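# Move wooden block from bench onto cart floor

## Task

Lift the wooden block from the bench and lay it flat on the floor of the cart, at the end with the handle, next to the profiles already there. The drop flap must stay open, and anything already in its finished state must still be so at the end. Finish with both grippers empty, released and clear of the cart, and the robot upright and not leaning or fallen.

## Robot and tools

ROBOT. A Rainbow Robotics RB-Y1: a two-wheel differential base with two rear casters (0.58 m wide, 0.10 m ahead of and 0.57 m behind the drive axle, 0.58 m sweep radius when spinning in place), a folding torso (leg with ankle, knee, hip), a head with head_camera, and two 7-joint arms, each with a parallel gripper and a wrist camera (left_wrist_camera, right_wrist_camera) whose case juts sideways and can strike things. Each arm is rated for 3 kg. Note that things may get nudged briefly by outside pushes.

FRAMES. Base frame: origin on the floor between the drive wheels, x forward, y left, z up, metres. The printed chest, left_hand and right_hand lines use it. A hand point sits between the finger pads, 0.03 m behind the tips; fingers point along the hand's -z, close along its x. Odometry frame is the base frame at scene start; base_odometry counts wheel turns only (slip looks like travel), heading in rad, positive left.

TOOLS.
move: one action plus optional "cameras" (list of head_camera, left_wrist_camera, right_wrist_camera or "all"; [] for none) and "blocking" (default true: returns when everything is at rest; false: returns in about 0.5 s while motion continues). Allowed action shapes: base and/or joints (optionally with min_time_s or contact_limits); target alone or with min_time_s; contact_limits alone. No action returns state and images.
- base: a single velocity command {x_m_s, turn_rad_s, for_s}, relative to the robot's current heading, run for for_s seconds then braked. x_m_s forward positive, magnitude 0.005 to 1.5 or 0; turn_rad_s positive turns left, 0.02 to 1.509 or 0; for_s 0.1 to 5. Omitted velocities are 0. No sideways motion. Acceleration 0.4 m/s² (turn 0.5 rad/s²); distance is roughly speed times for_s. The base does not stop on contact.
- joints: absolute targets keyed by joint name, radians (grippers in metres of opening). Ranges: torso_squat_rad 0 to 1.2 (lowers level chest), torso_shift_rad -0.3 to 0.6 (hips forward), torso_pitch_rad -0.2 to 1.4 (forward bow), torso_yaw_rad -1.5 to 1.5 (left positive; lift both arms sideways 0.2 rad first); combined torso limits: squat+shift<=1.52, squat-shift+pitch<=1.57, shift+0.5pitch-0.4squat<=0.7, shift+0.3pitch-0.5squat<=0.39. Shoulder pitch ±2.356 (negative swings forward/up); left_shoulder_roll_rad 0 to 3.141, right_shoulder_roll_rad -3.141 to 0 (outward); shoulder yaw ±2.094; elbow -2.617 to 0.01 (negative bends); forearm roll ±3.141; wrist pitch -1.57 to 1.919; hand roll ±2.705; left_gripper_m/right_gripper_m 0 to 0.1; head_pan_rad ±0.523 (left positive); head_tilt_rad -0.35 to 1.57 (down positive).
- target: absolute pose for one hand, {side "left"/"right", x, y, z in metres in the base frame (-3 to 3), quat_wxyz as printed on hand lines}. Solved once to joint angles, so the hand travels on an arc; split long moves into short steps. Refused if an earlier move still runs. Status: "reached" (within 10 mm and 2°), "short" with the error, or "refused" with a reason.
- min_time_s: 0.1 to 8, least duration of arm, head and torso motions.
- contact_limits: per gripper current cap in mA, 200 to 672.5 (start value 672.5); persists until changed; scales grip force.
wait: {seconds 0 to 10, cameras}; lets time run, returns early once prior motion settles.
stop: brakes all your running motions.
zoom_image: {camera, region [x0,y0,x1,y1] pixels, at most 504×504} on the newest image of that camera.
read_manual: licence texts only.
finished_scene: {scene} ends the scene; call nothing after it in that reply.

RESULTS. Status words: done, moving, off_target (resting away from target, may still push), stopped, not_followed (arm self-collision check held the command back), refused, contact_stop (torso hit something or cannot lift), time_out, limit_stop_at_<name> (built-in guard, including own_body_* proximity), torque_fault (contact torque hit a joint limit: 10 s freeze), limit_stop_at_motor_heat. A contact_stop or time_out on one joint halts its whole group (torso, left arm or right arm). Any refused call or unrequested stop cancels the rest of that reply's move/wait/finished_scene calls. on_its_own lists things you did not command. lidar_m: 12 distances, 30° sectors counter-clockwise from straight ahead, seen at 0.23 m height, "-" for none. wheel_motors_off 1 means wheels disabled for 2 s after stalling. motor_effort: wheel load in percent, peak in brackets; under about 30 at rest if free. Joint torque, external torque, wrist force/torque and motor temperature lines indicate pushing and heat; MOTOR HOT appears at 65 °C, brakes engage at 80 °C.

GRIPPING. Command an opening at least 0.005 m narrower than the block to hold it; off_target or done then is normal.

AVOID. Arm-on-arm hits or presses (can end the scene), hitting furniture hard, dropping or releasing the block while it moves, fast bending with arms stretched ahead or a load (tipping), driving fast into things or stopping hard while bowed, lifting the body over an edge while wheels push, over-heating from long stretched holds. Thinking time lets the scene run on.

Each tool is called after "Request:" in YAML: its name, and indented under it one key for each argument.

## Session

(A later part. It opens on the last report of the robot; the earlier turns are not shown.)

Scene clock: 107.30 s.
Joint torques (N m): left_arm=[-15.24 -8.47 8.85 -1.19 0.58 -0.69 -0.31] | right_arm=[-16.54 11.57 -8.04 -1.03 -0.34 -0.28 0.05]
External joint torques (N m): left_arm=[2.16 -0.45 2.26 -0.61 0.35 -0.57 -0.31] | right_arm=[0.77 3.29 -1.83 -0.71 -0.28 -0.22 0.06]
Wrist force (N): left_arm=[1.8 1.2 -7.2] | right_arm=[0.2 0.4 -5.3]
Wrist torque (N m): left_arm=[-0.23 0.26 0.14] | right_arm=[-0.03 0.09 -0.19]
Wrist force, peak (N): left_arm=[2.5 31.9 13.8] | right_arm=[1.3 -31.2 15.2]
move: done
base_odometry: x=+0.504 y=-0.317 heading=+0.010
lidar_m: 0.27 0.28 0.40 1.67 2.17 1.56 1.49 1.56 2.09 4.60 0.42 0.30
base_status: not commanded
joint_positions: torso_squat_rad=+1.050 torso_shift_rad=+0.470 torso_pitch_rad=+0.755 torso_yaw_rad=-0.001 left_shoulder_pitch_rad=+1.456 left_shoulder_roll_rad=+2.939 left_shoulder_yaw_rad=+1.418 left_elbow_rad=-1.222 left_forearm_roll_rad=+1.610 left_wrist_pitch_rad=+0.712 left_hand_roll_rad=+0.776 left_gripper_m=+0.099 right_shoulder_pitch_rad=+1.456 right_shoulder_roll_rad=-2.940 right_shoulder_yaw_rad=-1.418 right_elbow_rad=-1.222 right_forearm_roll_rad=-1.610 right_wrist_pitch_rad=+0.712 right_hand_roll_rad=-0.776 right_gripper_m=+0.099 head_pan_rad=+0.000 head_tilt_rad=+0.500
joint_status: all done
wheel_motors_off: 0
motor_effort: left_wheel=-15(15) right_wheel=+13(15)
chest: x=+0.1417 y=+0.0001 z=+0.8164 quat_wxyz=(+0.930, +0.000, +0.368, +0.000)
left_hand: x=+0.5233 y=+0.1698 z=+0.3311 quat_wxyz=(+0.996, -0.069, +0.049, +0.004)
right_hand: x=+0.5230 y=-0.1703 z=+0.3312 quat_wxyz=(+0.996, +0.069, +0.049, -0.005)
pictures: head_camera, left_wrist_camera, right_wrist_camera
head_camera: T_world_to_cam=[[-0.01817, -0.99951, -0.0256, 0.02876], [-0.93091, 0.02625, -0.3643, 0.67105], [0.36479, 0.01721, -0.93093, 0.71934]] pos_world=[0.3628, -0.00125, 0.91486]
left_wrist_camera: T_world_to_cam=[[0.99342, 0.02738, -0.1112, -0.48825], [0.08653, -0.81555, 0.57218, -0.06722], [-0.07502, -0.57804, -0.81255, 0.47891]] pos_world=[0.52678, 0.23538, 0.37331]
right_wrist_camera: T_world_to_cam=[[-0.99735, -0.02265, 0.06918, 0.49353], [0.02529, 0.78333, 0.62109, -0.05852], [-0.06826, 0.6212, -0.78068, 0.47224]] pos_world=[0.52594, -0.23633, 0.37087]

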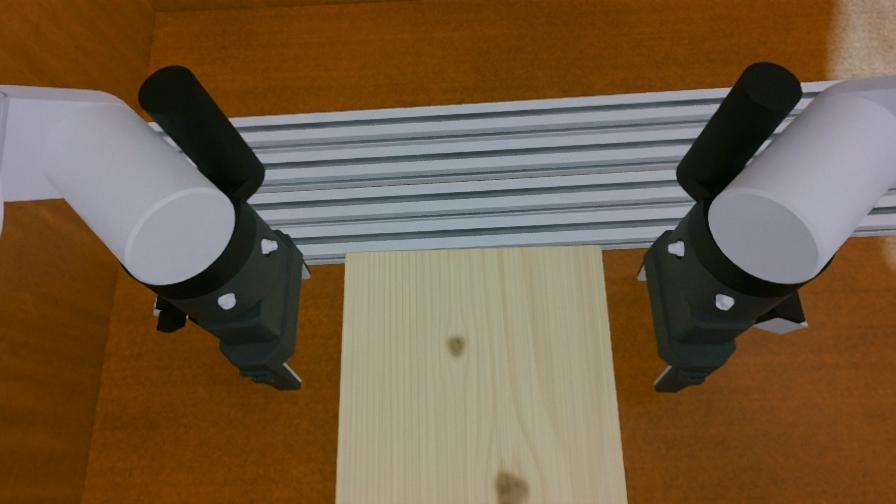

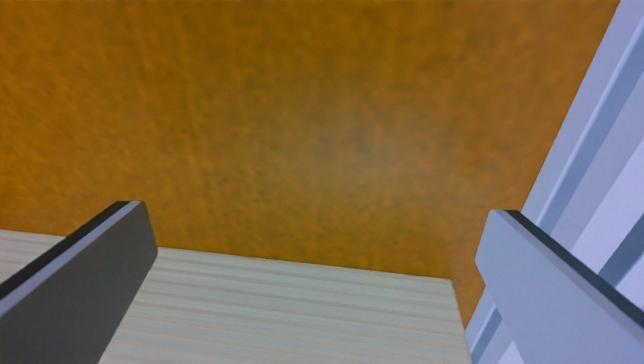

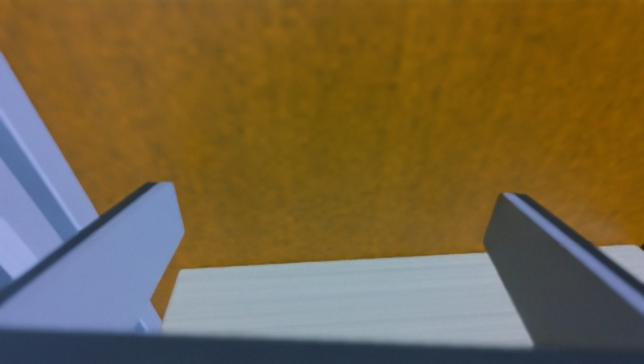

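Request:
move:
  joints: {"torso_squat_rad":0.4,"torso_shift_rad":0.2,"torso_pitch_rad":0.6,"head_tilt_rad":0.55}
  min_time_s: 2.2
  cameras: ["all"]

Request:
move:
  base: {"x_m_s":-0.4,"for_s":1.2}
  cameras: ["head_camera"]

Scene clock: 110.80 s.
Joint torques (N m): left_arm=[-18.21 -8.5 9.07 0.23 0.25 -0.78 -0.28] | right_arm=[-20.39 11.92 -8 0.54 -0.2 -0.24 0.19]
External joint torques (N m): left_arm=[1.46 -0.04 1.55 -0.25 0.15 -0.44 -0.28] | right_arm=[-0.85 3.27 -0.92 -0.11 -0.3 0.04 0.19]
Wrist force (N): left_arm=[0.9 1.8 -7.7] | right_arm=[-0.8 0.2 -5.0]
Wrist torque (N m): left_arm=[-0.31 0.17 0.16] | right_arm=[-0.03 0.05 -0.18]
Wrist force, peak (N): left_arm=[2.9 1.4 -8.6] | right_arm=[0.0 0.8 -5.9]
move: done
base_odometry: x=+0.504 y=-0.317 heading=+0.010
lidar_m: 0.27 0.29 0.39 1.66 2.18 1.56 1.49 1.55 2.09 4.58 0.42 0.29
base_status: not commanded
joint_positions: torso_squat_rad=+0.400 torso_shift_rad=+0.200 torso_pitch_rad=+0.600 torso_yaw_rad=-0.001 left_shoulder_pitch_rad=+1.456 left_shoulder_roll_rad=+2.939 left_shoulder_yaw_rad=+1.418 left_elbow_rad=-1.222 left_forearm_roll_rad=+1.610 left_wrist_pitch_rad=+0.712 left_hand_roll_rad=+0.776 left_gripper_m=+0.099 right_shoulder_pitch_rad=+1.456 right_shoulder_roll_rad=-2.939 right_shoulder_yaw_rad=-1.418 right_elbow_rad=-1.222 right_forearm_roll_rad=-1.610 right_wrist_pitch_rad=+0.712 right_hand_roll_rad=-0.776 right_gripper_m=+0.099 head_pan_rad=+0.000 head_tilt_rad=+0.550
joint_status: all done
wheel_motors_off: 0
motor_effort: left_wheel=-13(16) right_wheel=+16(19)
chest: x=+0.0747 y=+0.0001 z=+1.1678 quat_wxyz=(+0.955, +0.000, +0.295, +0.000)
left_hand: x=+0.5266 y=+0.1698 z=+0.7472 quat_wxyz=(+0.997, -0.070, -0.028, -0.001)
right_hand: x=+0.5262 y=-0.1702 z=+0.7471 quat_wxyz=(+0.997, +0.069, -0.028, +0.001)
pictures: head_camera, left_wrist_camera, right_wrist_camera
head_camera: T_world_to_cam=[[-0.01534, -0.9995, -0.02745, 0.03857], [-0.88767, 0.02625, -0.45972, 0.84142], [0.46022, 0.01732, -0.88764, 1.02258]] pos_world=[0.27689, -0.00125, 1.29556]
left_wrist_camera: T_world_to_cam=[[0.99868, 0.02751, 0.04329, -0.56351], [-0.00262, -0.81548, 0.57878, -0.26347], [0.05122, -0.57813, -0.81434, 0.75214]] pos_world=[0.52355, 0.23548, 0.78938]
right_wrist_camera: T_world_to_cam=[[-0.99611, -0.0225, -0.08523, 0.5827], [-0.07054, 0.78326, 0.61768, -0.26396], [0.05286, 0.62129, -0.7818, 0.73427]] pos_world=[0.523, -0.23633, 0.78675]

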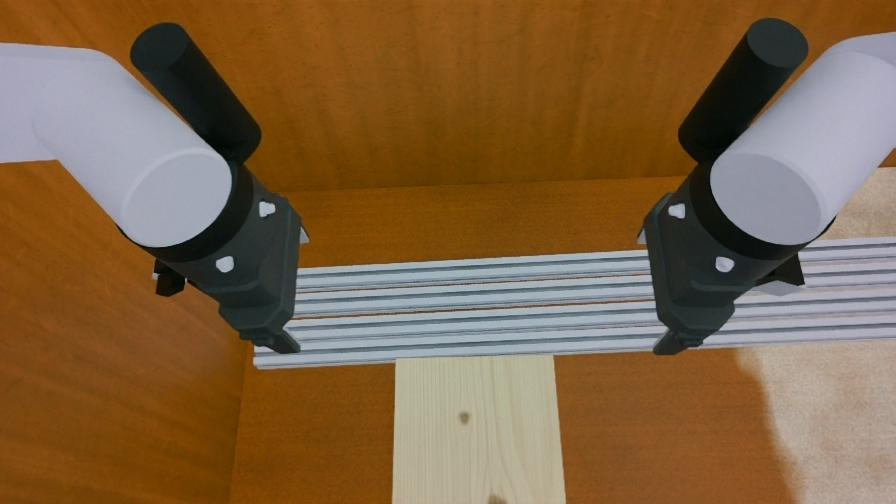

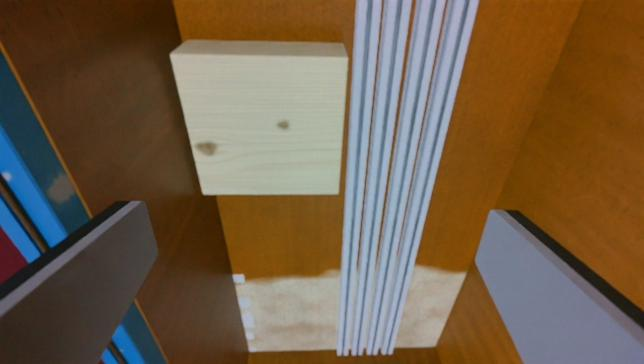

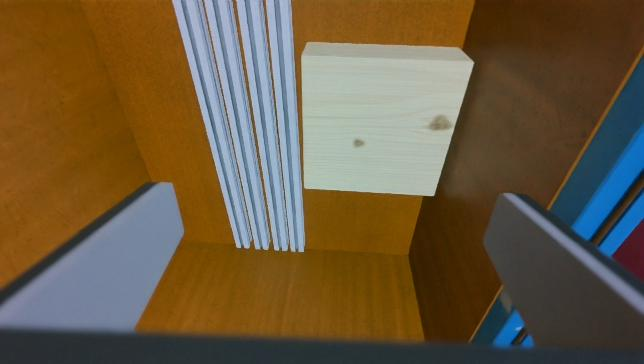

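Scene clock: 113.43 s.
Joint torques (N m): left_arm=[-18.55 -8.34 8.94 0.48 0.26 -0.74 -0.33] | right_arm=[-20.11 11.56 -8.19 0.84 -0.12 -0.16 0.3]
External joint torques (N m): left_arm=[1.12 0.12 1.42 0 0.17 -0.4 -0.33] | right_arm=[-0.57 2.9 -1.11 0.19 -0.22 0.12 0.29]
Wrist force (N): left_arm=[0.9 2.0 -7.6] | right_arm=[-0.8 0.8 -5.3]
Wrist torque (N m): left_arm=[-0.33 0.23 0.14] | right_arm=[-0.11 0.06 -0.18]
Wrist force, peak (N): left_arm=[0.6 1.7 -8.5] | right_arm=[-1.0 0.4 -5.7]
move: done
base_odometry: x=+0.024 y=-0.322 heading=+0.010
lidar_m: 0.76 0.80 1.84 4.34 1.49 1.05 1.00 1.07 1.42 3.66 1.12 0.81
base_status: done (sent for 1.2 of 1.2 s)
joint_positions: torso_squat_rad=+0.400 torso_shift_rad=+0.200 torso_pitch_rad=+0.600 torso_yaw_rad=-0.001 left_shoulder_pitch_rad=+1.456 left_shoulder_roll_rad=+2.939 left_shoulder_yaw_rad=+1.418 left_elbow_rad=-1.222 left_forearm_roll_rad=+1.610 left_wrist_pitch_rad=+0.712 left_hand_roll_rad=+0.776 left_gripper_m=+0.099 right_shoulder_pitch_rad=+1.456 right_shoulder_roll_rad=-2.939 right_shoulder_yaw_rad=-1.418 right_elbow_rad=-1.222 right_forearm_roll_rad=-1.610 right_wrist_pitch_rad=+0.712 right_hand_roll_rad=-0.776 right_gripper_m=+0.099 head_pan_rad=+0.000 head_tilt_rad=+0.550
joint_status: not commanded
wheel_motors_off: 0
motor_effort: left_wheel=+1(41) right_wheel=-2(23)
chest: x=+0.0748 y=+0.0001 z=+1.1678 quat_wxyz=(+0.955, +0.000, +0.295, +0.000)
left_hand: x=+0.5266 y=+0.1698 z=+0.7471 quat_wxyz=(+0.997, -0.070, -0.028, -0.001)
right_hand: x=+0.5262 y=-0.1702 z=+0.7471 quat_wxyz=(+0.997, +0.069, -0.028, +0.001)
head_camera: T_world_to_cam=[[-0.01535, -0.9995, -0.02745, 0.03856], [-0.88774, 0.02625, -0.45961, 0.84124], [0.4601, 0.01731, -0.8877, 1.02261]] pos_world=[0.27689, -0.00125, 1.29546]

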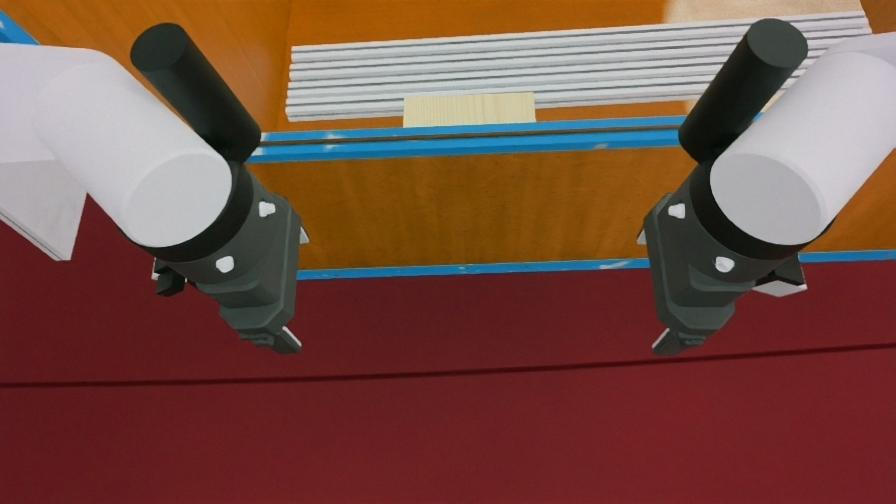

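Request:
finished_scene:
  scene: 2

The scene is finished: the task was done.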